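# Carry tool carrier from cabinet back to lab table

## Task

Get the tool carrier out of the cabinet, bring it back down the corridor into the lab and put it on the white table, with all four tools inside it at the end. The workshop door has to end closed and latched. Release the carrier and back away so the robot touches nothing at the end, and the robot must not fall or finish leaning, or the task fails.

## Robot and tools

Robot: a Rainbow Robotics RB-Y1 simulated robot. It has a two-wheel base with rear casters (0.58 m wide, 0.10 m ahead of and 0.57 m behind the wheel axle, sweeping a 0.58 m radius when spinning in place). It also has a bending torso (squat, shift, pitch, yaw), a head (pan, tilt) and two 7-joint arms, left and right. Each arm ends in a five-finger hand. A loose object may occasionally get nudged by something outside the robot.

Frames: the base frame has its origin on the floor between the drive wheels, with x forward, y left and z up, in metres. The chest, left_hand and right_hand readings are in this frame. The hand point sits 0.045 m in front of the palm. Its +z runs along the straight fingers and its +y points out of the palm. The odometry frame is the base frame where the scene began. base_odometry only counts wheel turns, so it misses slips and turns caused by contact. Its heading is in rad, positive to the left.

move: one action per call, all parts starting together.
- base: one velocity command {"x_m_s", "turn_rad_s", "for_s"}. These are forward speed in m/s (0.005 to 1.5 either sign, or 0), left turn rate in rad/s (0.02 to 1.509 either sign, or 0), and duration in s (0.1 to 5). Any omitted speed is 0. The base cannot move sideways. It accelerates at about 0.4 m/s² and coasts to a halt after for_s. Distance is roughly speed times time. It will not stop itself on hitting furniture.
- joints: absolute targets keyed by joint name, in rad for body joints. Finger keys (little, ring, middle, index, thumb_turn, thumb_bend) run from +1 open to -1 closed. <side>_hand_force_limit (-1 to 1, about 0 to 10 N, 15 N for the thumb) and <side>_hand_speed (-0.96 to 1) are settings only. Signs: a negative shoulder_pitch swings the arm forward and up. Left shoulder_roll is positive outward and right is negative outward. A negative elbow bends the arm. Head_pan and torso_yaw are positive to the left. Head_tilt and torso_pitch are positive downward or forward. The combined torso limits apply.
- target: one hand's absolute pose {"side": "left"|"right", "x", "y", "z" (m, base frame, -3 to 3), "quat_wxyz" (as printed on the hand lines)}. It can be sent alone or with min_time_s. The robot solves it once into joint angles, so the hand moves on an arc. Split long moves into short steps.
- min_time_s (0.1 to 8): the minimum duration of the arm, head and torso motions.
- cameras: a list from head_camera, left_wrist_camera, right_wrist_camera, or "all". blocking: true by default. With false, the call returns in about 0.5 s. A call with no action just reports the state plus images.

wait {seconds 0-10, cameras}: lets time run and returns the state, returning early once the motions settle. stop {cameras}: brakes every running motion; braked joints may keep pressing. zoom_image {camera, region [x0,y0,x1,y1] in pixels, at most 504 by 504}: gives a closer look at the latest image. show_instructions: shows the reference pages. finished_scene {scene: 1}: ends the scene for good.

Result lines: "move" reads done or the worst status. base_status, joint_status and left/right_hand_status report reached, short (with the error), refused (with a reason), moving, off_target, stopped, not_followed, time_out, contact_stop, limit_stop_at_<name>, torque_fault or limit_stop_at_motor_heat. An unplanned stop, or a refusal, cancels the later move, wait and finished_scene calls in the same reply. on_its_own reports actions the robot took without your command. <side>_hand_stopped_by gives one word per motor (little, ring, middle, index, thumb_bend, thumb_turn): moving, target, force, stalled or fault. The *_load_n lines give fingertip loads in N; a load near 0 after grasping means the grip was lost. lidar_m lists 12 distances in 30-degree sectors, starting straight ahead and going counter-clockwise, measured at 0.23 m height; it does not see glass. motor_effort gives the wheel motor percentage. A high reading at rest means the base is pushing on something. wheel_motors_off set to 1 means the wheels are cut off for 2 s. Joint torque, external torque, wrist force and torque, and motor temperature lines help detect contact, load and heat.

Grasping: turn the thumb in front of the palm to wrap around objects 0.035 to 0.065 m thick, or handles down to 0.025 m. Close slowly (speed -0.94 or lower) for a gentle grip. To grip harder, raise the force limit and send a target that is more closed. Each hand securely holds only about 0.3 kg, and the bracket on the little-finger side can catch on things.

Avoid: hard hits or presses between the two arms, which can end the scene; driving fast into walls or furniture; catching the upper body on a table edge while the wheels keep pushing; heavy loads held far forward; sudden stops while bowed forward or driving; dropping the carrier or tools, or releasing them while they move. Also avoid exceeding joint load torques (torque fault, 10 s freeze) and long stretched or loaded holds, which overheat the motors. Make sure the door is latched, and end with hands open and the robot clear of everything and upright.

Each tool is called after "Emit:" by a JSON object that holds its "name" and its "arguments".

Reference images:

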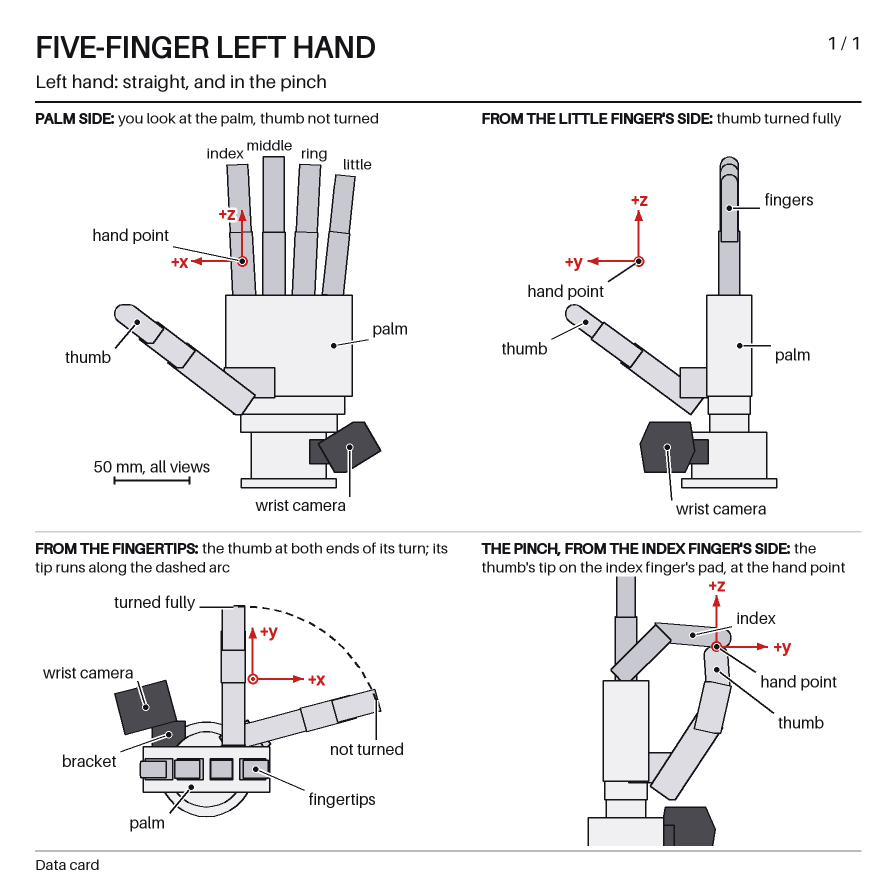

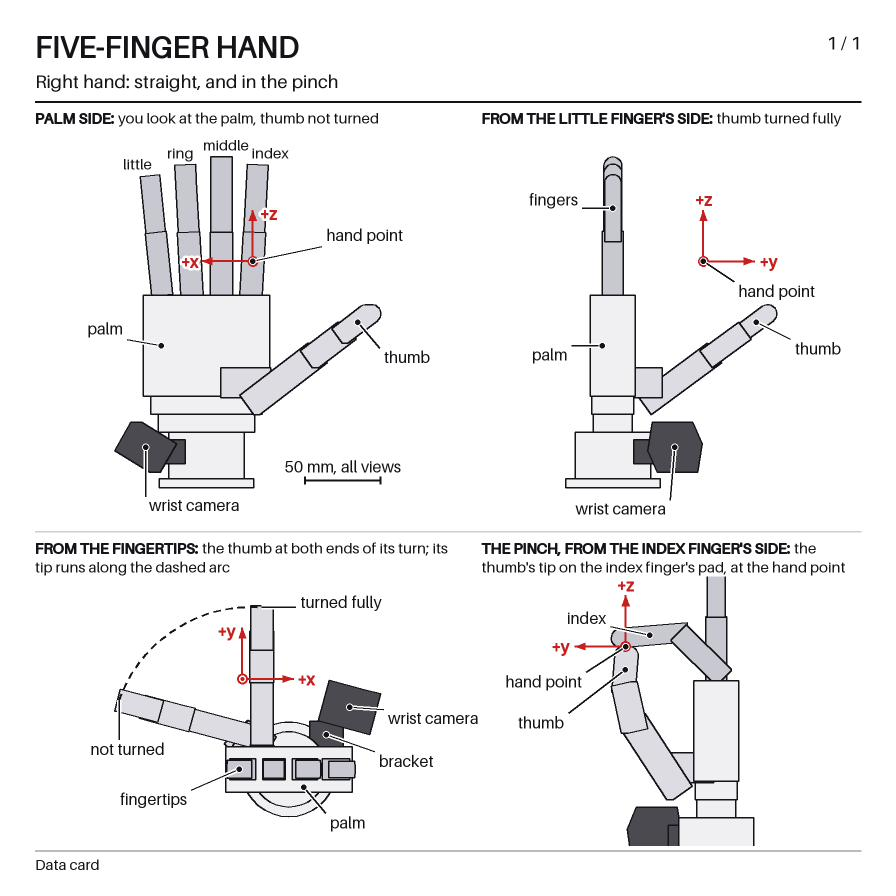

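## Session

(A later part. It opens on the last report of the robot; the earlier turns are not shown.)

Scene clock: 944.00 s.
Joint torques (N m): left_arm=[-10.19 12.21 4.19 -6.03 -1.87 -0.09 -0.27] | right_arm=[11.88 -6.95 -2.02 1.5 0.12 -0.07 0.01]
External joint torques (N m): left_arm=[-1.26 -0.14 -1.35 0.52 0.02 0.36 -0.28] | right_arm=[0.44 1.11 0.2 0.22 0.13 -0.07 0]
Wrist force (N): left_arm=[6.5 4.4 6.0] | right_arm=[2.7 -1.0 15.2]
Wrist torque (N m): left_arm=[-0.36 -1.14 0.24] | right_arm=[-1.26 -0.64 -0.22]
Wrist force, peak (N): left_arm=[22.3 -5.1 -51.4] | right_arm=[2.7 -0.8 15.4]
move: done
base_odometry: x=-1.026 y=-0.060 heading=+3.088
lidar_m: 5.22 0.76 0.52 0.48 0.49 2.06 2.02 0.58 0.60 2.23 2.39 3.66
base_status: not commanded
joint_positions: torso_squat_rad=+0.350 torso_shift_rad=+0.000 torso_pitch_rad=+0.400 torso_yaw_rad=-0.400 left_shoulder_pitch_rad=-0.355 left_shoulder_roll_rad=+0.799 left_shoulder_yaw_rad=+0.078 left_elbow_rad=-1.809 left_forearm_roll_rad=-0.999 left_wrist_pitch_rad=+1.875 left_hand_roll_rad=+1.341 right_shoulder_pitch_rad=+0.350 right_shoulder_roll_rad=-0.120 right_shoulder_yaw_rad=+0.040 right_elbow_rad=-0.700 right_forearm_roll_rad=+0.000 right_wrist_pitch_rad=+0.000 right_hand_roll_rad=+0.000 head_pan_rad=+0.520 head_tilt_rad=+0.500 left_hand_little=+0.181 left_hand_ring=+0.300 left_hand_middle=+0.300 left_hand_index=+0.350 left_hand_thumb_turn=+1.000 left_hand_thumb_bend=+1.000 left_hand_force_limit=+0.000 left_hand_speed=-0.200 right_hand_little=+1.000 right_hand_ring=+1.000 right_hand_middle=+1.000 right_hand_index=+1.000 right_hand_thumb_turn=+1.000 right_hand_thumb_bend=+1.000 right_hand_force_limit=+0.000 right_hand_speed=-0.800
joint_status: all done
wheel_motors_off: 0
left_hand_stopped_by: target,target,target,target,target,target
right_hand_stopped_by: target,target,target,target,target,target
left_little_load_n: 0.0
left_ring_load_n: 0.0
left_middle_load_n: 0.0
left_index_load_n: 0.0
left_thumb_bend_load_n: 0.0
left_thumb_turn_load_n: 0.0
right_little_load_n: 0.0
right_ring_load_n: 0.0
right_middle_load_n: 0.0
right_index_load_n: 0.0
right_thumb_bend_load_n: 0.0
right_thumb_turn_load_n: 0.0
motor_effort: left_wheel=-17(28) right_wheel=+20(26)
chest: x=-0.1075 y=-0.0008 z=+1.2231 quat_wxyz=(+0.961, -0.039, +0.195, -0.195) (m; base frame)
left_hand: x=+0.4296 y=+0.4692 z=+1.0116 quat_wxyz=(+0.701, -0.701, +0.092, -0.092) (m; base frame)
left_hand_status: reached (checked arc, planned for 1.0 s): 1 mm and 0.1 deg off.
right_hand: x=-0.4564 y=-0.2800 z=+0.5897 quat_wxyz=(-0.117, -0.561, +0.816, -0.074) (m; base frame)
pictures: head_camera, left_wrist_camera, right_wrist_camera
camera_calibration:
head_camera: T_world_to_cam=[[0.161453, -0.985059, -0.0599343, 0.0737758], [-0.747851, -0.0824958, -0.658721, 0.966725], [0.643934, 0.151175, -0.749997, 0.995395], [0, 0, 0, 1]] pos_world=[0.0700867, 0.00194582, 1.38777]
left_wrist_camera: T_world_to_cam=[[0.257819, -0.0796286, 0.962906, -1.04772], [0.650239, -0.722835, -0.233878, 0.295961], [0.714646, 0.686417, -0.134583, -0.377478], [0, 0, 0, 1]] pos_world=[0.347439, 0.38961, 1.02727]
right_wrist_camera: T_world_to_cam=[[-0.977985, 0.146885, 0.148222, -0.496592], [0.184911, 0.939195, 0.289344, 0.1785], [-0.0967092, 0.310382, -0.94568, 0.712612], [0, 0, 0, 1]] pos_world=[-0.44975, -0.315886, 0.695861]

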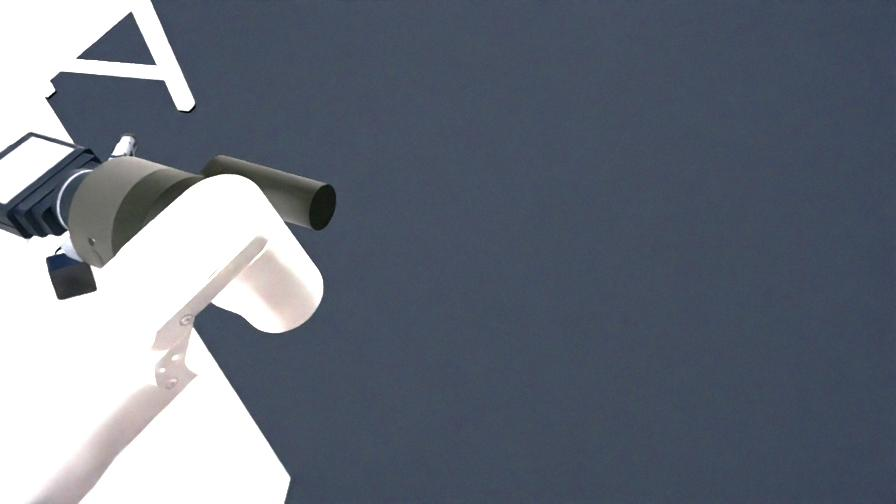

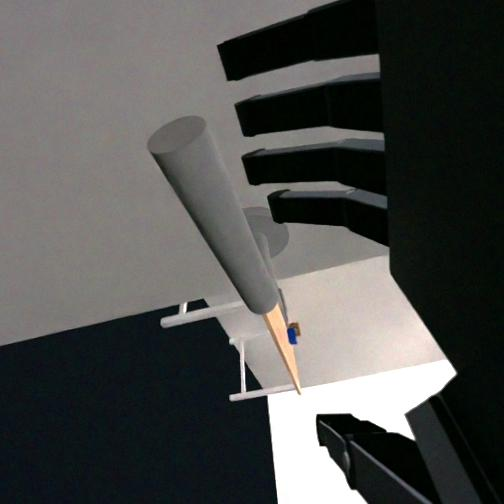

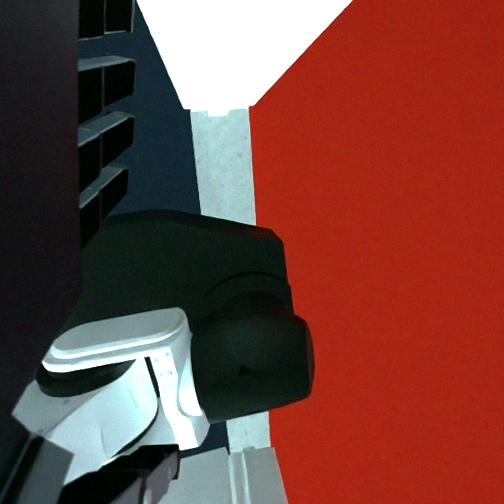

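Emit:
{"name": "move", "arguments": {"target": {"side":"left","x":0.43,"y":0.482,"z":1.003,"quat_wxyz":[0.7011,-0.7011,0.0923,-0.0923]}, "min_time_s": 1}}

Emit:
{"name": "move", "arguments": {"target": {"side":"left","x":0.43,"y":0.482,"z":0.976,"quat_wxyz":[0.7011,-0.7011,0.0923,-0.0923]}, "min_time_s": 1.5, "cameras": ["left_wrist_camera"]}}

Scene clock: 960.33 s.
Joint torques (N m): left_arm=[-6.96 15.42 7.81 -5.79 -1.26 -0.25 0.48] | right_arm=[12.5 -6.84 -1.66 1.46 0.41 -0.36 -0.05]
External joint torques (N m): left_arm=[1.58 2.72 2.15 0.77 0.66 0.12 0.48] | right_arm=[1.06 1.22 0.56 0.17 0.41 -0.36 -0.06]
Wrist force (N): left_arm=[6.5 3.6 3.4] | right_arm=[2.6 -1.1 15.1]
Wrist torque (N m): left_arm=[-0.28 -1.23 0.38] | right_arm=[-1.27 -0.61 -0.23]
Wrist force, peak (N): left_arm=[6.8 4.3 6.2] | right_arm=[2.7 -0.8 15.4]
move: done
base_odometry: x=-1.026 y=-0.060 heading=+3.088
lidar_m: 5.23 0.79 0.53 0.48 0.51 2.05 2.01 0.57 0.59 2.22 2.37 3.66
base_status: not commanded
joint_positions: torso_squat_rad=+0.350 torso_shift_rad=+0.000 torso_pitch_rad=+0.400 torso_yaw_rad=-0.400 left_shoulder_pitch_rad=-0.328 left_shoulder_roll_rad=+0.804 left_shoulder_yaw_rad=+0.098 left_elbow_rad=-1.781 left_forearm_roll_rad=-0.978 left_wrist_pitch_rad=+1.840 left_hand_roll_rad=+1.382 right_shoulder_pitch_rad=+0.350 right_shoulder_roll_rad=-0.120 right_shoulder_yaw_rad=+0.040 right_elbow_rad=-0.700 right_forearm_roll_rad=+0.000 right_wrist_pitch_rad=+0.000 right_hand_roll_rad=+0.000 head_pan_rad=+0.520 head_tilt_rad=+0.500 left_hand_little=+0.181 left_hand_ring=+0.300 left_hand_middle=+0.300 left_hand_index=+0.350 left_hand_thumb_turn=+1.000 left_hand_thumb_bend=+1.000 left_hand_force_limit=+0.000 left_hand_speed=-0.200 right_hand_little=+1.000 right_hand_ring=+1.000 right_hand_middle=+1.000 right_hand_index=+1.000 right_hand_thumb_turn=+1.000 right_hand_thumb_bend=+1.000 right_hand_force_limit=+0.000 right_hand_speed=-0.800
joint_status: all done
wheel_motors_off: 0
left_hand_stopped_by: target,target,target,target,target,target
right_hand_stopped_by: target,target,target,target,target,target
left_little_load_n: 0.0
left_ring_load_n: -2.0
left_middle_load_n: 0.0
left_index_load_n: 0.0
left_thumb_bend_load_n: 0.0
left_thumb_turn_load_n: -0.5
right_little_load_n: 0.0
right_ring_load_n: 0.0
right_middle_load_n: 0.0
right_index_load_n: 0.0
right_thumb_bend_load_n: 0.0
right_thumb_turn_load_n: 0.0
motor_effort: left_wheel=-18(20) right_wheel=+20(20)
chest: x=-0.1075 y=-0.0008 z=+1.2231 quat_wxyz=(+0.961, -0.039, +0.195, -0.195) (m; base frame)
left_hand: x=+0.4301 y=+0.4817 z=+1.0029 quat_wxyz=(+0.701, -0.701, +0.092, -0.092) (m; base frame)
left_hand_status: reached (checked arc, planned for 1.0 s): 0 mm and 0.0 deg off.
right_hand: x=-0.4564 y=-0.2800 z=+0.5897 quat_wxyz=(-0.117, -0.561, +0.816, -0.074) (m; base frame)
pictures: none

Scene clock: 962.17 s.
Joint torques (N m): left_arm=[-6.27 12.62 4.85 -5.44 -1.88 0.16 0.39] | right_arm=[12.13 -7.11 -2.63 1.17 0.27 -0.07 0.18]
External joint torques (N m): left_arm=[2.23 0.14 -0.59 1.22 0.08 0.37 0.39] | right_arm=[0.69 0.95 -0.41 -0.11 0.28 -0.07 0.17]
Wrist force (N): left_arm=[7.7 3.2 2.6] | right_arm=[2.7 -1.0 15.2]
Wrist torque (N m): left_arm=[-0.27 -1.33 0.44] | right_arm=[-1.26 -0.63 -0.22]
Wrist force, peak (N): left_arm=[10.6 1.7 -4.8] | right_arm=[2.7 -1.2 15.3]
move: done
base_odometry: x=-1.026 y=-0.060 heading=+3.088
lidar_m: 5.22 0.77 0.52 0.48 0.49 2.05 2.01 0.59 0.60 2.25 2.39 3.66
base_status: not commanded
joint_positions: torso_squat_rad=+0.350 torso_shift_rad=+0.000 torso_pitch_rad=+0.400 torso_yaw_rad=-0.400 left_shoulder_pitch_rad=-0.326 left_shoulder_roll_rad=+0.774 left_shoulder_yaw_rad=+0.073 left_elbow_rad=-1.700 left_forearm_roll_rad=-0.990 left_wrist_pitch_rad=+1.811 left_hand_roll_rad=+1.467 right_shoulder_pitch_rad=+0.350 right_shoulder_roll_rad=-0.120 right_shoulder_yaw_rad=+0.040 right_elbow_rad=-0.700 right_forearm_roll_rad=+0.000 right_wrist_pitch_rad=+0.000 right_hand_roll_rad=+0.000 head_pan_rad=+0.520 head_tilt_rad=+0.500 left_hand_little=+0.181 left_hand_ring=+0.300 left_hand_middle=+0.300 left_hand_index=+0.350 left_hand_thumb_turn=+1.000 left_hand_thumb_bend=+1.000 left_hand_force_limit=+0.000 left_hand_speed=-0.200 right_hand_little=+1.000 right_hand_ring=+1.000 right_hand_middle=+1.000 right_hand_index=+1.000 right_hand_thumb_turn=+1.000 right_hand_thumb_bend=+1.000 right_hand_force_limit=+0.000 right_hand_speed=-0.800
joint_status: all done
wheel_motors_off: 0
left_hand_stopped_by: target,target,target,target,target,target
right_hand_stopped_by: target,target,target,target,target,target
left_little_load_n: 0.0
left_ring_load_n: -2.5
left_middle_load_n: 0.0
left_index_load_n: 0.0
left_thumb_bend_load_n: 0.0
left_thumb_turn_load_n: 0.0
right_little_load_n: 0.0
right_ring_load_n: 0.0
right_middle_load_n: 0.0
right_index_load_n: 0.5
right_thumb_bend_load_n: 0.0
right_thumb_turn_load_n: 0.0
motor_effort: left_wheel=-19(19) right_wheel=+20(20)
chest: x=-0.1075 y=-0.0008 z=+1.2231 quat_wxyz=(+0.961, -0.039, +0.195, -0.195) (m; base frame)
left_hand: x=+0.4302 y=+0.4818 z=+0.9763 quat_wxyz=(+0.701, -0.701, +0.092, -0.093) (m; base frame)
left_hand_status: reached (checked arc, planned for 1.5 s): 0 mm and 0.1 deg off.
right_hand: x=-0.4564 y=-0.2800 z=+0.5897 quat_wxyz=(-0.117, -0.561, +0.816, -0.074) (m; base frame)
pictures: left_wrist_camera
camera_calibration:
left_wrist_camera: T_world_to_cam=[[0.257011, -0.0803899, 0.963059, -1.01234], [0.64971, -0.723346, -0.233768, 0.296752], [0.715418, 0.68579, -0.133677, -0.392304], [0, 0, 0, 1]] pos_world=[0.348039, 0.402311, 0.991868]

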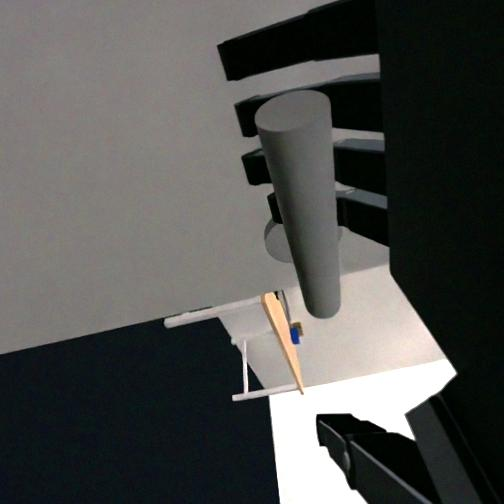

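Emit:
{"name": "move", "arguments": {"target": {"side":"left","x":0.443,"y":0.482,"z":0.974,"quat_wxyz":[0.7011,-0.7011,0.0923,-0.0923]}, "min_time_s": 1}}

Emit:
{"name": "move", "arguments": {"joints": {"left_hand_little":-0.3,"left_hand_ring":-0.3,"left_hand_middle":-0.3}}}

Emit:
{"name": "move", "arguments": {"joints": {"left_hand_little":-0.9,"left_hand_ring":-0.9,"left_hand_middle":-0.9}, "cameras": ["left_wrist_camera"]}}

Scene clock: 969.10 s.
Joint torques (N m): left_arm=[-10.82 15.12 4.2 -6.13 -1.41 -0.19 0.49] | right_arm=[12.67 -7.12 -2.11 1.42 0.01 0.14 0.06]
External joint torques (N m): left_arm=[-1.69 2.36 -1.16 0.54 0.56 0 0.49] | right_arm=[1.23 0.94 0.11 0.14 0.02 0.14 0.06]
Wrist force (N): left_arm=[6.6 4.3 5.9] | right_arm=[2.8 -1.0 15.1]
Wrist torque (N m): left_arm=[-0.38 -1.18 0.33] | right_arm=[-1.25 -0.63 -0.21]
Wrist force, peak (N): left_arm=[7.0 4.2 5.9] | right_arm=[2.6 -1.0 15.4]
move: done
base_odometry: x=-1.026 y=-0.060 heading=+3.088
lidar_m: 5.22 0.79 0.53 0.48 0.49 2.06 2.01 0.57 0.60 2.23 2.40 3.66
base_status: not commanded
joint_positions: torso_squat_rad=+0.350 torso_shift_rad=+0.000 torso_pitch_rad=+0.400 torso_yaw_rad=-0.400 left_shoulder_pitch_rad=-0.368 left_shoulder_roll_rad=+0.778 left_shoulder_yaw_rad=+0.065 left_elbow_rad=-1.641 left_forearm_roll_rad=-0.985 left_wrist_pitch_rad=+1.790 left_hand_roll_rad=+1.479 right_shoulder_pitch_rad=+0.350 right_shoulder_roll_rad=-0.120 right_shoulder_yaw_rad=+0.040 right_elbow_rad=-0.700 right_forearm_roll_rad=+0.000 right_wrist_pitch_rad=+0.000 right_hand_roll_rad=+0.000 head_pan_rad=+0.520 head_tilt_rad=+0.500 left_hand_little=+0.181 left_hand_ring=+0.300 left_hand_middle=+0.300 left_hand_index=+0.350 left_hand_thumb_turn=+1.000 left_hand_thumb_bend=+1.000 left_hand_force_limit=+0.000 left_hand_speed=-0.200 right_hand_little=+1.000 right_hand_ring=+1.000 right_hand_middle=+1.000 right_hand_index=+1.000 right_hand_thumb_turn=+1.000 right_hand_thumb_bend=+1.000 right_hand_force_limit=+0.000 right_hand_speed=-0.800
joint_status: all done
wheel_motors_off: 0
left_hand_stopped_by: target,target,target,target,target,target
right_hand_stopped_by: target,target,target,target,target,target
left_little_load_n: 0.0
left_ring_load_n: -0.5
left_middle_load_n: 0.0
left_index_load_n: 0.0
left_thumb_bend_load_n: 0.0
left_thumb_turn_load_n: 0.0
right_little_load_n: 0.0
right_ring_load_n: 0.0
right_middle_load_n: 0.0
right_index_load_n: 0.0
right_thumb_bend_load_n: 0.0
right_thumb_turn_load_n: 0.0
motor_effort: left_wheel=-18(20) right_wheel=+20(20)
chest: x=-0.1075 y=-0.0008 z=+1.2231 quat_wxyz=(+0.961, -0.039, +0.195, -0.195) (m; base frame)
left_hand: x=+0.4420 y=+0.4818 z=+0.9743 quat_wxyz=(+0.700, -0.702, +0.093, -0.093) (m; base frame)
left_hand_status: reached (checked arc, planned for 1.0 s): 1 mm and 0.1 deg off.
right_hand: x=-0.4564 y=-0.2800 z=+0.5897 quat_wxyz=(-0.117, -0.561, +0.816, -0.074) (m; base frame)
pictures: none

Scene clock: 969.87 s.
Joint torques (N m): left_arm=[-10.48 13.62 4.16 -6.78 -1.42 -0.01 0.44] | right_arm=[12.58 -7.07 -2.28 1.58 0.34 -0.2 0.13]
External joint torques (N m): left_arm=[-1.34 0.86 -1.2 -0.1 0.54 0.18 0.43] | right_arm=[1.14 0.99 -0.06 0.3 0.35 -0.2 0.12]
Wrist force (N): left_arm=[6.8 4.0 5.8] | right_arm=[2.7 -1.0 15.2]
Wrist torque (N m): left_arm=[-0.39 -1.23 0.34] | right_arm=[-1.25 -0.62 -0.22]
Wrist force, peak (N): left_arm=[8.2 2.5 15.3] | right_arm=[2.6 -1.0 15.4]
move: off_target
base_odometry: x=-1.026 y=-0.060 heading=+3.088
lidar_m: 5.21 0.75 0.53 0.48 0.49 2.05 2.01 0.59 0.60 2.24 2.38 3.65
base_status: not commanded
joint_positions: torso_squat_rad=+0.350 torso_shift_rad=+0.000 torso_pitch_rad=+0.400 torso_yaw_rad=-0.400 left_shoulder_pitch_rad=-0.368 left_shoulder_roll_rad=+0.778 left_shoulder_yaw_rad=+0.065 left_elbow_rad=-1.640 left_forearm_roll_rad=-0.984 left_wrist_pitch_rad=+1.790 left_hand_roll_rad=+1.479 right_shoulder_pitch_rad=+0.350 right_shoulder_roll_rad=-0.120 right_shoulder_yaw_rad=+0.040 right_elbow_rad=-0.700 right_forearm_roll_rad=+0.000 right_wrist_pitch_rad=+0.000 right_hand_roll_rad=+0.000 head_pan_rad=+0.520 head_tilt_rad=+0.500 left_hand_little=-0.300 left_hand_ring=-0.300 left_hand_middle=-0.059 left_hand_index=+0.350 left_hand_thumb_turn=+1.000 left_hand_thumb_bend=+1.000 left_hand_force_limit=+0.000 left_hand_speed=-0.200 right_hand_little=+1.000 right_hand_ring=+1.000 right_hand_middle=+1.000 right_hand_index=+1.000 right_hand_thumb_turn=+1.000 right_hand_thumb_bend=+1.000 right_hand_force_limit=+0.000 right_hand_speed=-0.800
joint_status: left_hand_middle off_target (ended at -0.059, target -0.300); the others done
wheel_motors_off: 0
left_hand_stopped_by: target,target,force,target,target,target
right_hand_stopped_by: target,target,target,target,target,target
left_little_load_n: 0.0
left_ring_load_n: 0.0
left_middle_load_n: 0.0
left_index_load_n: 0.0
left_thumb_bend_load_n: 0.0
left_thumb_turn_load_n: -0.5
right_little_load_n: 0.0
right_ring_load_n: 0.0
right_middle_load_n: 0.0
right_index_load_n: 0.0
right_thumb_bend_load_n: -0.5
right_thumb_turn_load_n: 0.0
motor_effort: left_wheel=-17(19) right_wheel=+18(20)
chest: x=-0.1075 y=-0.0008 z=+1.2231 quat_wxyz=(+0.961, -0.039, +0.195, -0.195) (m; base frame)
left_hand: x=+0.4421 y=+0.4820 z=+0.9744 quat_wxyz=(+0.701, -0.701, +0.093, -0.093) (m; base frame)
right_hand: x=-0.4564 y=-0.2800 z=+0.5897 quat_wxyz=(-0.117, -0.561, +0.816, -0.074) (m; base frame)
pictures: none

Scene clock: 970.63 s.
Joint torques (N m): left_arm=[-10.39 14.61 5.46 -6.77 -2.3 1.4 0.1] | right_arm=[12.56 -6.69 -2.24 1.35 0.29 -0.23 0.06]
External joint torques (N m): left_arm=[-1.25 1.87 0.1 -0.09 -0.34 1.58 0.09] | right_arm=[1.12 1.37 -0.02 0.07 0.3 -0.22 0.05]
Wrist force (N): left_arm=[8.8 8.0 8.6] | right_arm=[2.6 -1.0 15.2]
Wrist torque (N m): left_arm=[-0.25 -0.21 -0.02] | right_arm=[-1.26 -0.61 -0.23]
Wrist force, peak (N): left_arm=[8.4 5.0 21.4] | right_arm=[2.6 -0.9 15.3]
move: off_target
base_odometry: x=-1.026 y=-0.060 heading=+3.088
lidar_m: 5.23 0.76 0.51 0.47 0.49 2.05 2.01 0.58 0.62 2.23 2.39 3.67
base_status: not commanded
joint_positions: torso_squat_rad=+0.350 torso_shift_rad=+0.000 torso_pitch_rad=+0.400 torso_yaw_rad=-0.400 left_shoulder_pitch_rad=-0.368 left_shoulder_roll_rad=+0.778 left_shoulder_yaw_rad=+0.065 left_elbow_rad=-1.640 left_forearm_roll_rad=-0.984 left_wrist_pitch_rad=+1.789 left_hand_roll_rad=+1.479 right_shoulder_pitch_rad=+0.350 right_shoulder_roll_rad=-0.120 right_shoulder_yaw_rad=+0.040 right_elbow_rad=-0.700 right_forearm_roll_rad=+0.000 right_wrist_pitch_rad=+0.000 right_hand_roll_rad=+0.000 head_pan_rad=+0.520 head_tilt_rad=+0.500 left_hand_little=-0.897 left_hand_ring=-0.733 left_hand_middle=-0.564 left_hand_index=+0.349 left_hand_thumb_turn=+1.000 left_hand_thumb_bend=+1.000 left_hand_force_limit=+0.000 left_hand_speed=-0.200 right_hand_little=+1.000 right_hand_ring=+1.000 right_hand_middle=+1.000 right_hand_index=+1.000 right_hand_thumb_turn=+1.000 right_hand_thumb_bend=+1.000 right_hand_force_limit=+0.000 right_hand_speed=-0.800
joint_status: left_hand_ring off_target (ended at -0.733, target -0.900); left_hand_middle off_target (ended at -0.564, target -0.900); the others done
wheel_motors_off: 0
left_hand_stopped_by: force,force,force,target,target,target
right_hand_stopped_by: target,target,target,target,target,target
left_little_load_n: 7.0
left_ring_load_n: 1.0
left_middle_load_n: 5.5
left_index_load_n: -13.0
left_thumb_bend_load_n: 0.0
left_thumb_turn_load_n: -0.5
right_little_load_n: 0.0
right_ring_load_n: 0.5
right_middle_load_n: 0.0
right_index_load_n: 0.0
right_thumb_bend_load_n: 0.0
right_thumb_turn_load_n: 0.0
motor_effort: left_wheel=-17(18) right_wheel=+17(18)
chest: x=-0.1075 y=-0.0007 z=+1.2231 quat_wxyz=(+0.961, -0.039, +0.195, -0.195) (m; base frame)
left_hand: x=+0.4422 y=+0.4818 z=+0.9741 quat_wxyz=(+0.700, -0.702, +0.093, -0.093) (m; base frame)
right_hand: x=-0.4564 y=-0.2800 z=+0.5898 quat_wxyz=(-0.117, -0.561, +0.816, -0.074) (m; base frame)
pictures: left_wrist_camera
camera_calibration:
left_wrist_camera: T_world_to_cam=[[0.258129, -0.0795149, 0.962833, -1.01399], [0.648377, -0.724575, -0.233664, 0.2895], [0.716224, 0.684594, -0.135478, -0.399176], [0, 0, 0, 1]] pos_world=[0.359936, 0.40241, 0.98987]

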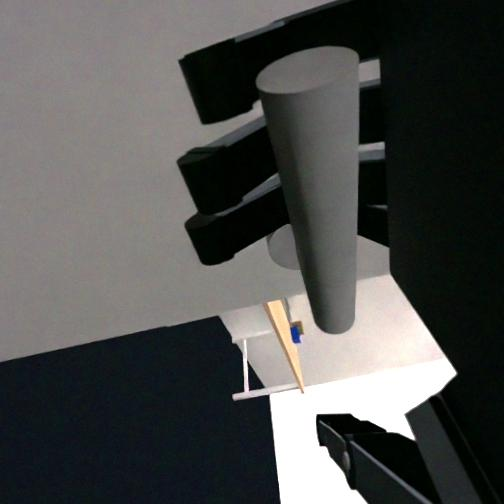

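Emit:
{"name": "move", "arguments": {"target": {"side":"left","x":0.434,"y":0.366,"z":0.974,"quat_wxyz":[0.686,-0.686,0.171,-0.171]}, "min_time_s": 2.5, "cameras": ["left_wrist_camera"]}}

Scene clock: 979.07 s.
Joint torques (N m): left_arm=[-15.98 11.07 0.56 -10.58 -2.17 -6.31 0.61] | right_arm=[12.81 -7.12 -1.5 1.55 0.2 0.13 0.13]
External joint torques (N m): left_arm=[-7.06 2.63 -4.1 -3.46 -0.26 -5.96 0.61] | right_arm=[1.39 0.94 0.71 0.27 0.21 0.14 0.12]
Wrist force (N): left_arm=[-13.8 7.4 0.7] | right_arm=[2.8 -0.9 15.2]
Wrist torque (N m): left_arm=[-0.36 -2.02 -0.15] | right_arm=[-1.25 -0.63 -0.21]
Wrist force, peak (N): left_arm=[-34.5 9.1 -6.5] | right_arm=[2.6 -1.0 15.4]
move: done
base_odometry: x=-1.026 y=-0.060 heading=+3.089
lidar_m: 5.22 0.58 0.44 0.42 0.45 2.06 2.02 0.58 0.58 2.23 2.38 3.65
base_status: not commanded
joint_positions: torso_squat_rad=+0.350 torso_shift_rad=+0.000 torso_pitch_rad=+0.400 torso_yaw_rad=-0.400 left_shoulder_pitch_rad=-0.334 left_shoulder_roll_rad=+0.672 left_shoulder_yaw_rad=-0.147 left_elbow_rad=-1.883 left_forearm_roll_rad=-1.126 left_wrist_pitch_rad=+1.848 left_hand_roll_rad=+1.395 right_shoulder_pitch_rad=+0.350 right_shoulder_roll_rad=-0.120 right_shoulder_yaw_rad=+0.040 right_elbow_rad=-0.700 right_forearm_roll_rad=+0.000 right_wrist_pitch_rad=+0.000 right_hand_roll_rad=+0.000 head_pan_rad=+0.520 head_tilt_rad=+0.500 left_hand_little=-0.898 left_hand_ring=-0.733 left_hand_middle=-0.565 left_hand_index=+0.349 left_hand_thumb_turn=+1.000 left_hand_thumb_bend=+1.000 left_hand_force_limit=+0.000 left_hand_speed=-0.200 right_hand_little=+1.000 right_hand_ring=+1.000 right_hand_middle=+1.000 right_hand_index=+1.000 right_hand_thumb_turn=+1.000 right_hand_thumb_bend=+1.000 right_hand_force_limit=+0.000 right_hand_speed=-0.800
joint_status: all done
wheel_motors_off: 0
left_hand_stopped_by: force,force,force,target,target,target
right_hand_stopped_by: target,target,target,target,target,target
left_little_load_n: 0.0
left_ring_load_n: 0.0
left_middle_load_n: 0.0
left_index_load_n: -7.5
left_thumb_bend_load_n: 0.0
left_thumb_turn_load_n: 0.0
right_little_load_n: 0.0
right_ring_load_n: 0.0
right_middle_load_n: 0.0
right_index_load_n: 0.0
right_thumb_bend_load_n: 0.0
right_thumb_turn_load_n: 0.0
motor_effort: left_wheel=-1(18) right_wheel=+17(18)
chest: x=-0.1078 y=-0.0006 z=+1.2231 quat_wxyz=(+0.961, -0.039, +0.195, -0.194) (m; base frame)
left_hand: x=+0.4326 y=+0.3673 z=+0.9734 quat_wxyz=(+0.686, -0.687, +0.170, -0.169) (m; base frame)
left_hand_status: reached (checked arc, planned for 2.5 s): 2 mm and 0.2 deg off.
right_hand: x=-0.4563 y=-0.2801 z=+0.5897 quat_wxyz=(-0.117, -0.561, +0.816, -0.074) (m; base frame)
pictures: left_wrist_camera
camera_calibration:
left_wrist_camera: T_world_to_cam=[[0.235079, -0.135699, 0.962457, -0.988975], [0.473109, -0.849012, -0.235261, 0.33571], [0.849062, 0.510652, -0.135385, -0.307689], [0, 0, 0, 1]] pos_world=[0.334907, 0.307941, 0.989169]

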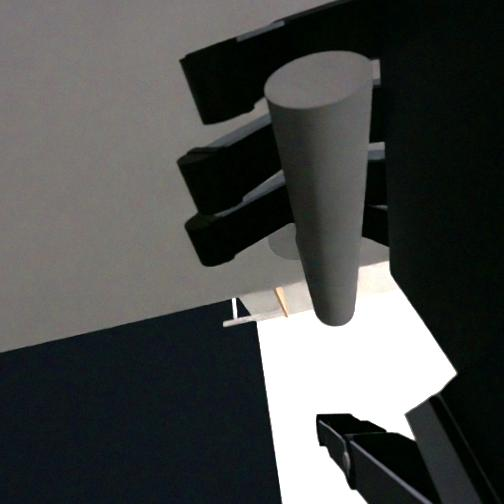

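Emit:
{"name": "move", "arguments": {"target": {"side":"left","x":0.41,"y":0.30,"z":0.974,"quat_wxyz":[0.6645,-0.6645,0.2418,-0.2418]}, "min_time_s": 2}}

Emit:
{"name": "move", "arguments": {"base": {"x_m_s":-0.05,"for_s":1.2}, "joints": {"left_shoulder_pitch_rad":-0.475,"left_shoulder_roll_rad":0.429,"left_shoulder_yaw_rad":-0.604,"left_elbow_rad":-1.906,"left_forearm_roll_rad":-1.38,"left_wrist_pitch_rad":1.876,"left_hand_roll_rad":1.294}, "min_time_s": 2.5, "cameras": ["left_wrist_camera","head_camera"]}}

Scene clock: 986.70 s.
Joint torques (N m): left_arm=[-6.06 4.94 2.39 -8.52 -2.18 -0.45 -0.37] | right_arm=[12.27 -6.58 -1.85 1.35 0.23 -0.02 0.07]
External joint torques (N m): left_arm=[1 -1.12 -1.77 -1.1 -0.26 -0.05 -0.38] | right_arm=[0.83 1.48 0.37 0.07 0.24 -0.02 0.07]
Wrist force (N): left_arm=[5.4 5.6 7.7] | right_arm=[2.5 -1.0 15.1]
Wrist torque (N m): left_arm=[-0.31 -0.96 0.14] | right_arm=[-1.25 -0.60 -0.23]
Wrist force, peak (N): left_arm=[-14.2 7.8 0.4] | right_arm=[2.8 -1.1 15.4]
move: done
base_odometry: x=-1.026 y=-0.060 heading=+3.088
lidar_m: 5.23 0.50 0.40 0.39 0.44 2.06 2.00 0.59 0.60 2.24 2.38 3.65
base_status: not commanded
joint_positions: torso_squat_rad=+0.350 torso_shift_rad=+0.000 torso_pitch_rad=+0.400 torso_yaw_rad=-0.400 left_shoulder_pitch_rad=-0.228 left_shoulder_roll_rad=+0.649 left_shoulder_yaw_rad=-0.303 left_elbow_rad=-2.081 left_forearm_roll_rad=-1.212 left_wrist_pitch_rad=+1.824 left_hand_roll_rad=+1.370 right_shoulder_pitch_rad=+0.350 right_shoulder_roll_rad=-0.120 right_shoulder_yaw_rad=+0.040 right_elbow_rad=-0.700 right_forearm_roll_rad=+0.000 right_wrist_pitch_rad=+0.000 right_hand_roll_rad=+0.000 head_pan_rad=+0.520 head_tilt_rad=+0.500 left_hand_little=-0.898 left_hand_ring=-0.733 left_hand_middle=-0.565 left_hand_index=+0.350 left_hand_thumb_turn=+1.000 left_hand_thumb_bend=+1.000 left_hand_force_limit=+0.000 left_hand_speed=-0.200 right_hand_little=+1.000 right_hand_ring=+1.000 right_hand_middle=+1.000 right_hand_index=+1.000 right_hand_thumb_turn=+1.000 right_hand_thumb_bend=+1.000 right_hand_force_limit=+0.000 right_hand_speed=-0.800
joint_status: all done
wheel_motors_off: 0
left_hand_stopped_by: force,force,force,target,target,target
right_hand_stopped_by: target,target,target,target,target,target
left_little_load_n: 0.0
left_ring_load_n: 0.0
left_middle_load_n: 0.5
left_index_load_n: -0.5
left_thumb_bend_load_n: 0.0
left_thumb_turn_load_n: -0.5
right_little_load_n: 0.0
right_ring_load_n: 0.0
right_middle_load_n: 0.0
right_index_load_n: 0.0
right_thumb_bend_load_n: 0.0
right_thumb_turn_load_n: 0.0
motor_effort: left_wheel=-9(9) right_wheel=+17(18)
chest: x=-0.1075 y=-0.0007 z=+1.2230 quat_wxyz=(+0.961, -0.039, +0.195, -0.195) (m; base frame)
left_hand: x=+0.4105 y=+0.3001 z=+0.9736 quat_wxyz=(+0.664, -0.665, +0.242, -0.241) (m; base frame)
left_hand_status: reached (checked arc, planned for 2.0 s): 1 mm and 0.1 deg off.
right_hand: x=-0.4564 y=-0.2800 z=+0.5898 quat_wxyz=(-0.117, -0.561, +0.816, -0.074) (m; base frame)
pictures: none

Scene clock: 989.50 s.
Joint torques (N m): left_arm=[-12.48 -0.9 0.54 -7.64 -2.15 -0.42 -0.26] | right_arm=[11.89 -7.11 -2.29 1.29 0.17 0.1 0.16]
External joint torques (N m): left_arm=[-2.23 -1.48 -2.05 -0.04 -0.29 0.12 -0.26] | right_arm=[0.45 0.94 -0.07 0.01 0.18 0.11 0.15]
Wrist force (N): left_arm=[5.3 6.2 7.3] | right_arm=[2.7 -0.9 15.0]
Wrist torque (N m): left_arm=[-0.29 -0.93 0.14] | right_arm=[-1.24 -0.62 -0.23]
Wrist force, peak (N): left_arm=[5.3 4.2 13.7] | right_arm=[2.6 -0.9 15.4]
move: done
base_odometry: x=-0.966 y=-0.064 heading=+3.090
lidar_m: 0.56 0.34 0.31 0.32 0.40 2.00 1.95 0.56 0.53 1.92 2.41 3.72
base_status: done (sent for 1.2 of 1.2 s)
joint_positions: torso_squat_rad=+0.350 torso_shift_rad=+0.000 torso_pitch_rad=+0.400 torso_yaw_rad=-0.400 left_shoulder_pitch_rad=-0.474 left_shoulder_roll_rad=+0.429 left_shoulder_yaw_rad=-0.604 left_elbow_rad=-1.906 left_forearm_roll_rad=-1.380 left_wrist_pitch_rad=+1.876 left_hand_roll_rad=+1.294 right_shoulder_pitch_rad=+0.350 right_shoulder_roll_rad=-0.120 right_shoulder_yaw_rad=+0.040 right_elbow_rad=-0.700 right_forearm_roll_rad=+0.000 right_wrist_pitch_rad=+0.000 right_hand_roll_rad=+0.000 head_pan_rad=+0.520 head_tilt_rad=+0.500 left_hand_little=-0.898 left_hand_ring=-0.733 left_hand_middle=-0.565 left_hand_index=+0.350 left_hand_thumb_turn=+1.000 left_hand_thumb_bend=+1.000 left_hand_force_limit=+0.000 left_hand_speed=-0.200 right_hand_little=+1.000 right_hand_ring=+1.000 right_hand_middle=+1.000 right_hand_index=+1.000 right_hand_thumb_turn=+1.000 right_hand_thumb_bend=+1.000 right_hand_force_limit=+0.000 right_hand_speed=-0.800
joint_status: all done
wheel_motors_off: 0
left_hand_stopped_by: force,force,force,target,target,target
right_hand_stopped_by: target,target,target,target,target,target
left_little_load_n: 0.0
left_ring_load_n: 0.0
left_middle_load_n: 0.5
left_index_load_n: 0.0
left_thumb_bend_load_n: 0.0
left_thumb_turn_load_n: -0.5
right_little_load_n: 0.0
right_ring_load_n: 0.0
right_middle_load_n: 0.0
right_index_load_n: 0.0
right_thumb_bend_load_n: 0.0
right_thumb_turn_load_n: 0.0
motor_effort: left_wheel=+17(31) right_wheel=-14(29)
chest: x=-0.1075 y=-0.0007 z=+1.2231 quat_wxyz=(+0.961, -0.039, +0.195, -0.195) (m; base frame)
left_hand: x=+0.4088 y=+0.1432 z=+0.9737 quat_wxyz=(+0.641, -0.641, +0.299, -0.298) (m; base frame)
right_hand: x=-0.4564 y=-0.2800 z=+0.5897 quat_wxyz=(-0.117, -0.561, +0.816, -0.074) (m; base frame)
pictures: head_camera, left_wrist_camera
camera_calibration:
head_camera: T_world_to_cam=[[0.161599, -0.985044, -0.0597794, 0.0737474], [-0.747768, -0.0826931, -0.658791, 0.966833], [0.643995, 0.151161, -0.749947, 0.995292], [0, 0, 0, 1]] pos_world=[0.0700865, 0.00214558, 1.38777]
left_wrist_camera: T_world_to_cam=[[0.165283, -0.214921, 0.962544, -0.974181], [0.1188, -0.964522, -0.235763, 0.318583], [0.979065, 0.153318, -0.133886, -0.176526], [0, 0, 0, 1]] pos_world=[0.295998, 0.124973, 0.989167]

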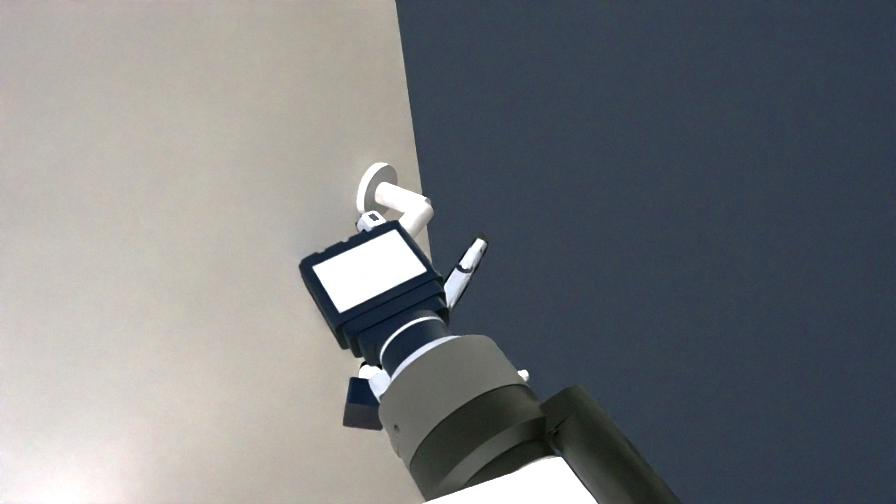

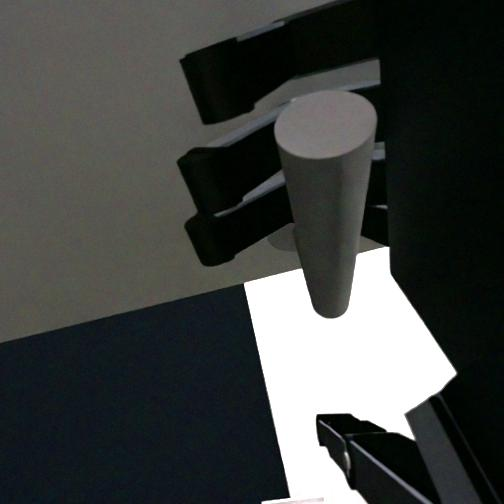

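Emit:
{"name": "move", "arguments": {"base": {"x_m_s":-0.07,"for_s":2.0}, "joints": {"left_shoulder_pitch_rad":-0.893,"left_shoulder_roll_rad":0.338,"left_shoulder_yaw_rad":-0.816,"left_elbow_rad":-1.444,"left_forearm_roll_rad":-1.116,"left_wrist_pitch_rad":1.881,"left_hand_roll_rad":1.459}, "min_time_s": 2.8, "cameras": ["left_wrist_camera","head_camera"]}}

Scene clock: 996.67 s.
Joint torques (N m): left_arm=[-23.25 -3.81 1.42 -8.39 -2.03 -3.26 0.95] | right_arm=[12.56 -7.32 -2.26 1.29 0.34 -0.16 0.13]
External joint torques (N m): left_arm=[-7.05 -2.68 -2.35 -1.42 -0.1 -3.04 0.95] | right_arm=[1.13 0.74 -0.04 0.01 0.35 -0.16 0.13]
Wrist force (N): left_arm=[-7.4 7.8 3.6] | right_arm=[2.6 -1.0 15.4]
Wrist torque (N m): left_arm=[-0.31 -0.80 -0.06] | right_arm=[-1.28 -0.63 -0.22]
Wrist force, peak (N): left_arm=[5.4 1.7 17.0] | right_arm=[2.6 -1.0 15.4]
move: done
base_odometry: x=-0.826 y=-0.071 heading=+3.092
lidar_m: 0.41 0.31 0.29 0.31 0.45 1.85 1.80 2.59 0.46 1.14 2.48 3.83
base_status: done (sent for 2 of 2 s)
joint_positions: torso_squat_rad=+0.350 torso_shift_rad=+0.000 torso_pitch_rad=+0.400 torso_yaw_rad=-0.400 left_shoulder_pitch_rad=-0.891 left_shoulder_roll_rad=+0.339 left_shoulder_yaw_rad=-0.815 left_elbow_rad=-1.444 left_forearm_roll_rad=-1.116 left_wrist_pitch_rad=+1.882 left_hand_roll_rad=+1.459 right_shoulder_pitch_rad=+0.350 right_shoulder_roll_rad=-0.120 right_shoulder_yaw_rad=+0.040 right_elbow_rad=-0.700 right_forearm_roll_rad=+0.000 right_wrist_pitch_rad=+0.000 right_hand_roll_rad=+0.000 head_pan_rad=+0.520 head_tilt_rad=+0.500 left_hand_little=-0.898 left_hand_ring=-0.733 left_hand_middle=-0.564 left_hand_index=+0.349 left_hand_thumb_turn=+1.000 left_hand_thumb_bend=+1.000 left_hand_force_limit=+0.000 left_hand_speed=-0.200 right_hand_little=+1.000 right_hand_ring=+1.000 right_hand_middle=+1.000 right_hand_index=+1.000 right_hand_thumb_turn=+1.000 right_hand_thumb_bend=+1.000 right_hand_force_limit=+0.000 right_hand_speed=-0.800
joint_status: all done
wheel_motors_off: 0
left_hand_stopped_by: force,force,force,target,target,target
right_hand_stopped_by: target,target,target,target,target,target
left_little_load_n: 0.0
left_ring_load_n: 0.0
left_middle_load_n: 3.5
left_index_load_n: -9.0
left_thumb_bend_load_n: 0.0
left_thumb_turn_load_n: -0.5
right_little_load_n: 0.0
right_ring_load_n: 0.0
right_middle_load_n: 0.0
right_index_load_n: 0.0
right_thumb_bend_load_n: 0.0
right_thumb_turn_load_n: 0.0
motor_effort: left_wheel=+19(30) right_wheel=-15(33)
chest: x=-0.1076 y=-0.0006 z=+1.2231 quat_wxyz=(+0.961, -0.039, +0.195, -0.195) (m; base frame)
left_hand: x=+0.4694 y=+0.0052 z=+0.9733 quat_wxyz=(+0.614, -0.612, +0.353, -0.352) (m; base frame)
right_hand: x=-0.4563 y=-0.2800 z=+0.5897 quat_wxyz=(-0.117, -0.561, +0.816, -0.074) (m; base frame)
pictures: head_camera, left_wrist_camera
camera_calibration:
head_camera: T_world_to_cam=[[0.161756, -0.985026, -0.0596596, 0.0736846], [-0.747782, -0.0828988, -0.658749, 0.966711], [0.643939, 0.151169, -0.749994, 0.995409], [0, 0, 0, 1]] pos_world=[0.0699865, 0.00224529, 1.38777]
left_wrist_camera: T_world_to_cam=[[0.126052, -0.240944, 0.962318, -0.994787], [-0.0479878, -0.970401, -0.236682, 0.257449], [0.990862, -0.0163452, -0.133884, -0.219361], [0, 0, 0, 1]] pos_world=[0.355106, 0.00655511, 0.988867]

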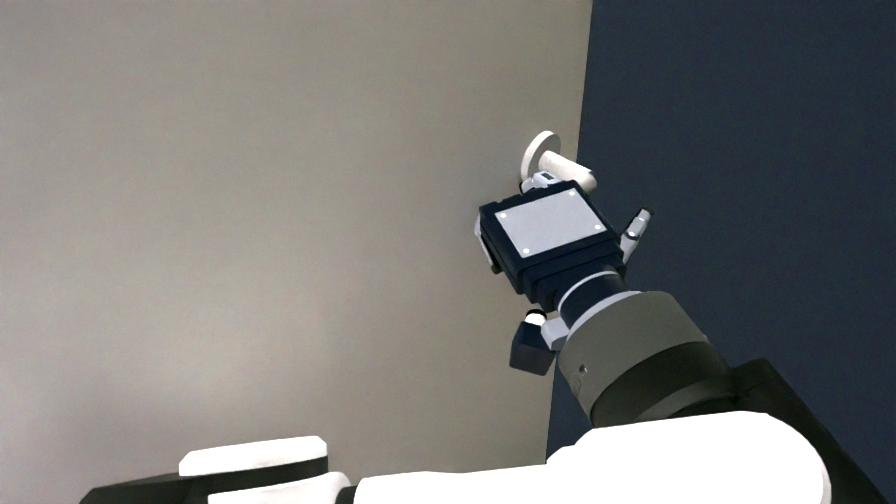

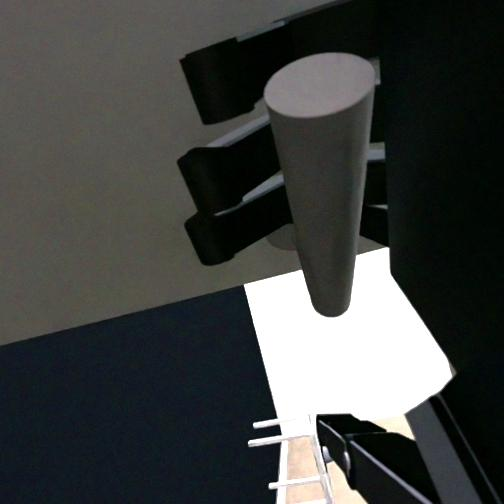

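Emit:
{"name": "move", "arguments": {"base": {"x_m_s":-0.07,"for_s":1.9}, "joints": {"left_shoulder_pitch_rad":-1.311,"left_shoulder_roll_rad":0.238,"left_shoulder_yaw_rad":-1.278,"left_elbow_rad":-1.031,"left_forearm_roll_rad":-0.564,"left_wrist_pitch_rad":1.896,"left_hand_roll_rad":1.781}, "min_time_s": 2.8, "cameras": ["left_wrist_camera","head_camera"]}}

Scene clock: 1003.47 s.
Joint torques (N m): left_arm=[-28.15 -6.43 2.96 -6.48 -3.04 -3.75 1.11] | right_arm=[13.09 -6.93 -2.01 1.35 0.18 -0.15 -0.02]
External joint torques (N m): left_arm=[-8.33 -5.38 -2.15 -2.61 -1.18 -4.17 1.1] | right_arm=[1.65 1.13 0.21 0.07 0.19 -0.15 -0.03]
Wrist force (N): left_arm=[-12.3 6.9 0.3] | right_arm=[2.7 -0.9 15.1]
Wrist torque (N m): left_arm=[-0.03 -1.39 -0.13] | right_arm=[-1.24 -0.61 -0.22]
Wrist force, peak (N): left_arm=[7.5 4.7 15.4] | right_arm=[2.8 -1.0 15.4]
move: done
base_odometry: x=-0.694 y=-0.077 heading=+3.093
lidar_m: 0.36 0.30 0.30 0.35 0.55 1.72 1.68 2.45 0.40 0.40 2.55 4.32
base_status: done (sent for 1.9 of 1.9 s)
joint_positions: torso_squat_rad=+0.350 torso_shift_rad=+0.000 torso_pitch_rad=+0.400 torso_yaw_rad=-0.400 left_shoulder_pitch_rad=-1.309 left_shoulder_roll_rad=+0.239 left_shoulder_yaw_rad=-1.277 left_elbow_rad=-1.030 left_forearm_roll_rad=-0.564 left_wrist_pitch_rad=+1.897 left_hand_roll_rad=+1.781 right_shoulder_pitch_rad=+0.350 right_shoulder_roll_rad=-0.120 right_shoulder_yaw_rad=+0.040 right_elbow_rad=-0.700 right_forearm_roll_rad=+0.000 right_wrist_pitch_rad=+0.000 right_hand_roll_rad=+0.000 head_pan_rad=+0.520 head_tilt_rad=+0.500 left_hand_little=-0.898 left_hand_ring=-0.733 left_hand_middle=-0.564 left_hand_index=+0.349 left_hand_thumb_turn=+1.000 left_hand_thumb_bend=+1.000 left_hand_force_limit=+0.000 left_hand_speed=-0.200 right_hand_little=+1.000 right_hand_ring=+1.000 right_hand_middle=+1.000 right_hand_index=+1.000 right_hand_thumb_turn=+1.000 right_hand_thumb_bend=+1.000 right_hand_force_limit=+0.000 right_hand_speed=-0.800
joint_status: all done
wheel_motors_off: 0
left_hand_stopped_by: force,force,force,target,target,target
right_hand_stopped_by: target,target,target,target,target,target
left_little_load_n: 0.0
left_ring_load_n: 0.0
left_middle_load_n: 1.5
left_index_load_n: -6.0
left_thumb_bend_load_n: 0.0
left_thumb_turn_load_n: 0.0
right_little_load_n: 0.0
right_ring_load_n: -0.5
right_middle_load_n: -0.5
right_index_load_n: 0.0
right_thumb_bend_load_n: 0.0
right_thumb_turn_load_n: 0.0
motor_effort: left_wheel=+16(28) right_wheel=-13(31)
chest: x=-0.1076 y=-0.0006 z=+1.2231 quat_wxyz=(+0.961, -0.039, +0.195, -0.195) (m; base frame)
left_hand: x=+0.4842 y=-0.1120 z=+0.9728 quat_wxyz=(+0.581, -0.579, +0.405, -0.403) (m; base frame)
right_hand: x=-0.4563 y=-0.2800 z=+0.5897 quat_wxyz=(-0.117, -0.561, +0.816, -0.074) (m; base frame)
pictures: head_camera, left_wrist_camera
camera_calibration:
head_camera: T_world_to_cam=[[0.161756, -0.985026, -0.0596596, 0.0736684], [-0.747782, -0.0828988, -0.658749, 0.966785], [0.643939, 0.151169, -0.749994, 0.995345], [0, 0, 0, 1]] pos_world=[0.0700865, 0.00224529, 1.38777]
left_wrist_camera: T_world_to_cam=[[0.083433, -0.260214, 0.961939, -1.00547], [-0.213778, -0.947505, -0.237768, 0.228225], [0.973313, -0.185803, -0.134681, -0.245724], [0, 0, 0, 1]] pos_world=[0.371845, -0.0910491, 0.988367]

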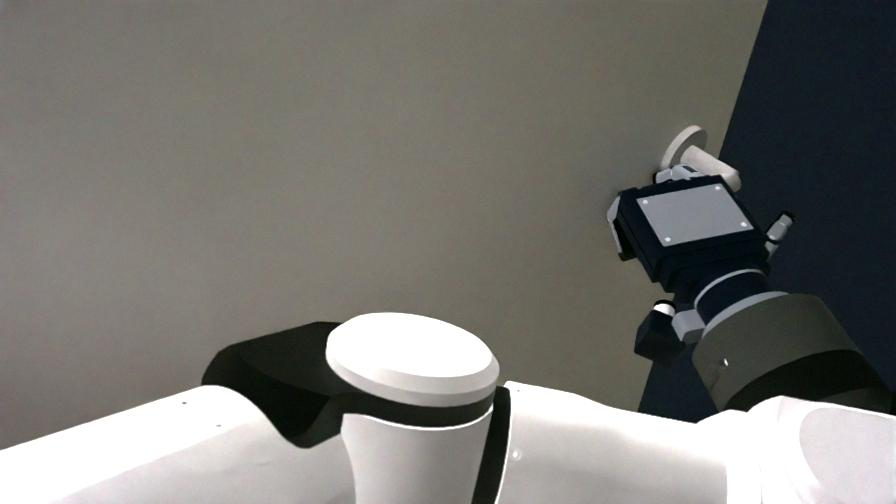

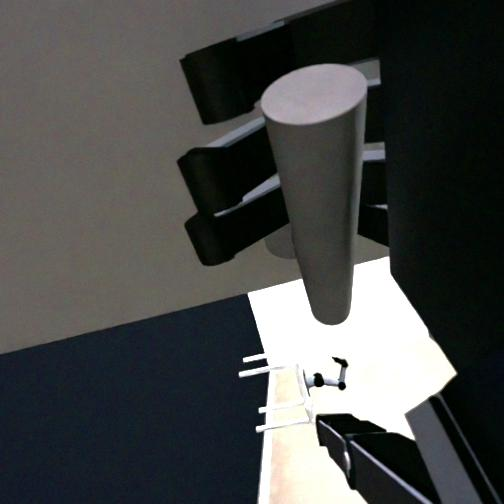

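Emit:
{"name": "move", "arguments": {"base": {"x_m_s":-0.06,"for_s":1.83}, "joints": {"left_shoulder_pitch_rad":-1.364,"left_shoulder_roll_rad":0.033,"left_shoulder_yaw_rad":-1.315,"left_elbow_rad":-0.799,"left_forearm_roll_rad":-0.567,"left_wrist_pitch_rad":1.728,"left_hand_roll_rad":1.82}, "min_time_s": 2.8, "cameras": ["left_wrist_camera","head_camera"]}}

Scene clock: 1009.87 s.
Joint torques (N m): left_arm=[-28.7 -8.43 1.24 -6.82 -4.34 -2.48 1.1] | right_arm=[12.1 -7.8 -1.96 1.5 0.31 -0.04 -0.1]
External joint torques (N m): left_arm=[-9.13 -5.66 -2.67 -3.1 -2.42 -2.97 1.1] | right_arm=[0.66 0.26 0.26 0.22 0.32 -0.04 -0.1]
Wrist force (N): left_arm=[-8.4 11.5 3.0] | right_arm=[2.7 -0.9 15.1]
Wrist torque (N m): left_arm=[-0.21 -1.33 -0.11] | right_arm=[-1.25 -0.62 -0.23]
Wrist force, peak (N): left_arm=[9.6 11.7 11.8] | right_arm=[2.8 -0.8 15.4]
move: done
base_odometry: x=-0.584 y=-0.082 heading=+3.095
lidar_m: 0.32 0.30 0.31 0.41 2.88 1.60 1.57 2.35 0.40 0.37 2.62 0.48
base_status: done (sent for 1.83 of 1.83 s)
joint_positions: torso_squat_rad=+0.350 torso_shift_rad=+0.000 torso_pitch_rad=+0.400 torso_yaw_rad=-0.400 left_shoulder_pitch_rad=-1.362 left_shoulder_roll_rad=+0.034 left_shoulder_yaw_rad=-1.314 left_elbow_rad=-0.798 left_forearm_roll_rad=-0.566 left_wrist_pitch_rad=+1.729 left_hand_roll_rad=+1.820 right_shoulder_pitch_rad=+0.350 right_shoulder_roll_rad=-0.120 right_shoulder_yaw_rad=+0.040 right_elbow_rad=-0.700 right_forearm_roll_rad=+0.000 right_wrist_pitch_rad=+0.000 right_hand_roll_rad=+0.000 head_pan_rad=+0.520 head_tilt_rad=+0.500 left_hand_little=-0.898 left_hand_ring=-0.733 left_hand_middle=-0.564 left_hand_index=+0.349 left_hand_thumb_turn=+1.000 left_hand_thumb_bend=+1.000 left_hand_force_limit=+0.000 left_hand_speed=-0.200 right_hand_little=+1.000 right_hand_ring=+1.000 right_hand_middle=+1.000 right_hand_index=+1.000 right_hand_thumb_turn=+1.000 right_hand_thumb_bend=+1.000 right_hand_force_limit=+0.000 right_hand_speed=-0.800
joint_status: all done
wheel_motors_off: 0
left_hand_stopped_by: force,force,force,target,target,target
right_hand_stopped_by: target,target,target,target,target,target
left_little_load_n: 0.0
left_ring_load_n: 0.0
left_middle_load_n: 1.5
left_index_load_n: -6.5
left_thumb_bend_load_n: 0.0
left_thumb_turn_load_n: 0.0
right_little_load_n: 0.0
right_ring_load_n: 0.0
right_middle_load_n: 0.0
right_index_load_n: 0.0
right_thumb_bend_load_n: 0.0
right_thumb_turn_load_n: 0.0
motor_effort: left_wheel=+15(25) right_wheel=-12(31)
chest: x=-0.1075 y=-0.0007 z=+1.2231 quat_wxyz=(+0.961, -0.039, +0.195, -0.195) (m; base frame)
left_hand: x=+0.4562 y=-0.2040 z=+0.9723 quat_wxyz=(+0.542, -0.543, +0.455, -0.452) (m; base frame)
right_hand: x=-0.4563 y=-0.2800 z=+0.5897 quat_wxyz=(-0.117, -0.561, +0.816, -0.074) (m; base frame)
pictures: head_camera, left_wrist_camera
camera_calibration:
head_camera: T_world_to_cam=[[0.161666, -0.985036, -0.0597415, 0.0737826], [-0.747802, -0.0827786, -0.658741, 0.966709], [0.643938, 0.151171, -0.749994, 0.995271], [0, 0, 0, 1]] pos_world=[0.0700865, 0.00224545, 1.38767]
left_wrist_camera: T_world_to_cam=[[0.0394931, -0.269681, 0.962139, -1.00878], [-0.377948, -0.895386, -0.235457, 0.218194], [0.924984, -0.35434, -0.137287, -0.24542], [0, 0, 0, 1]] pos_world=[0.349315, -0.163643, 0.988271]

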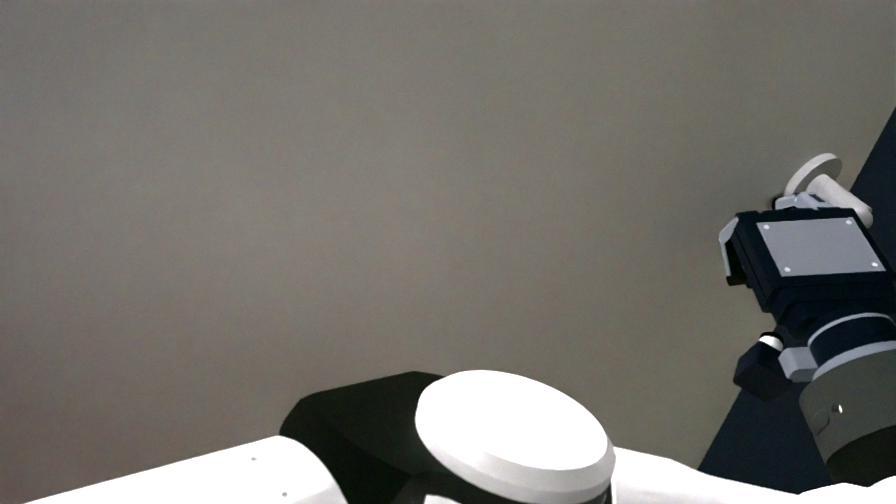

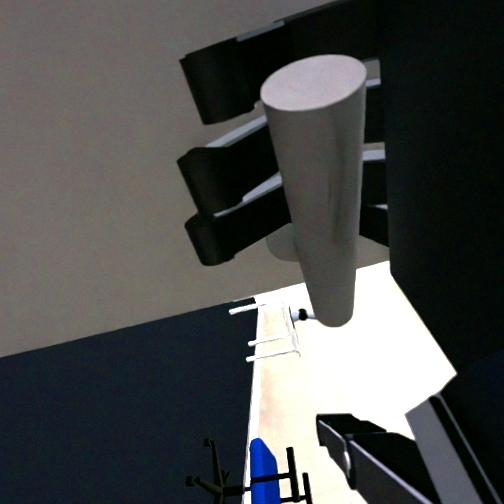

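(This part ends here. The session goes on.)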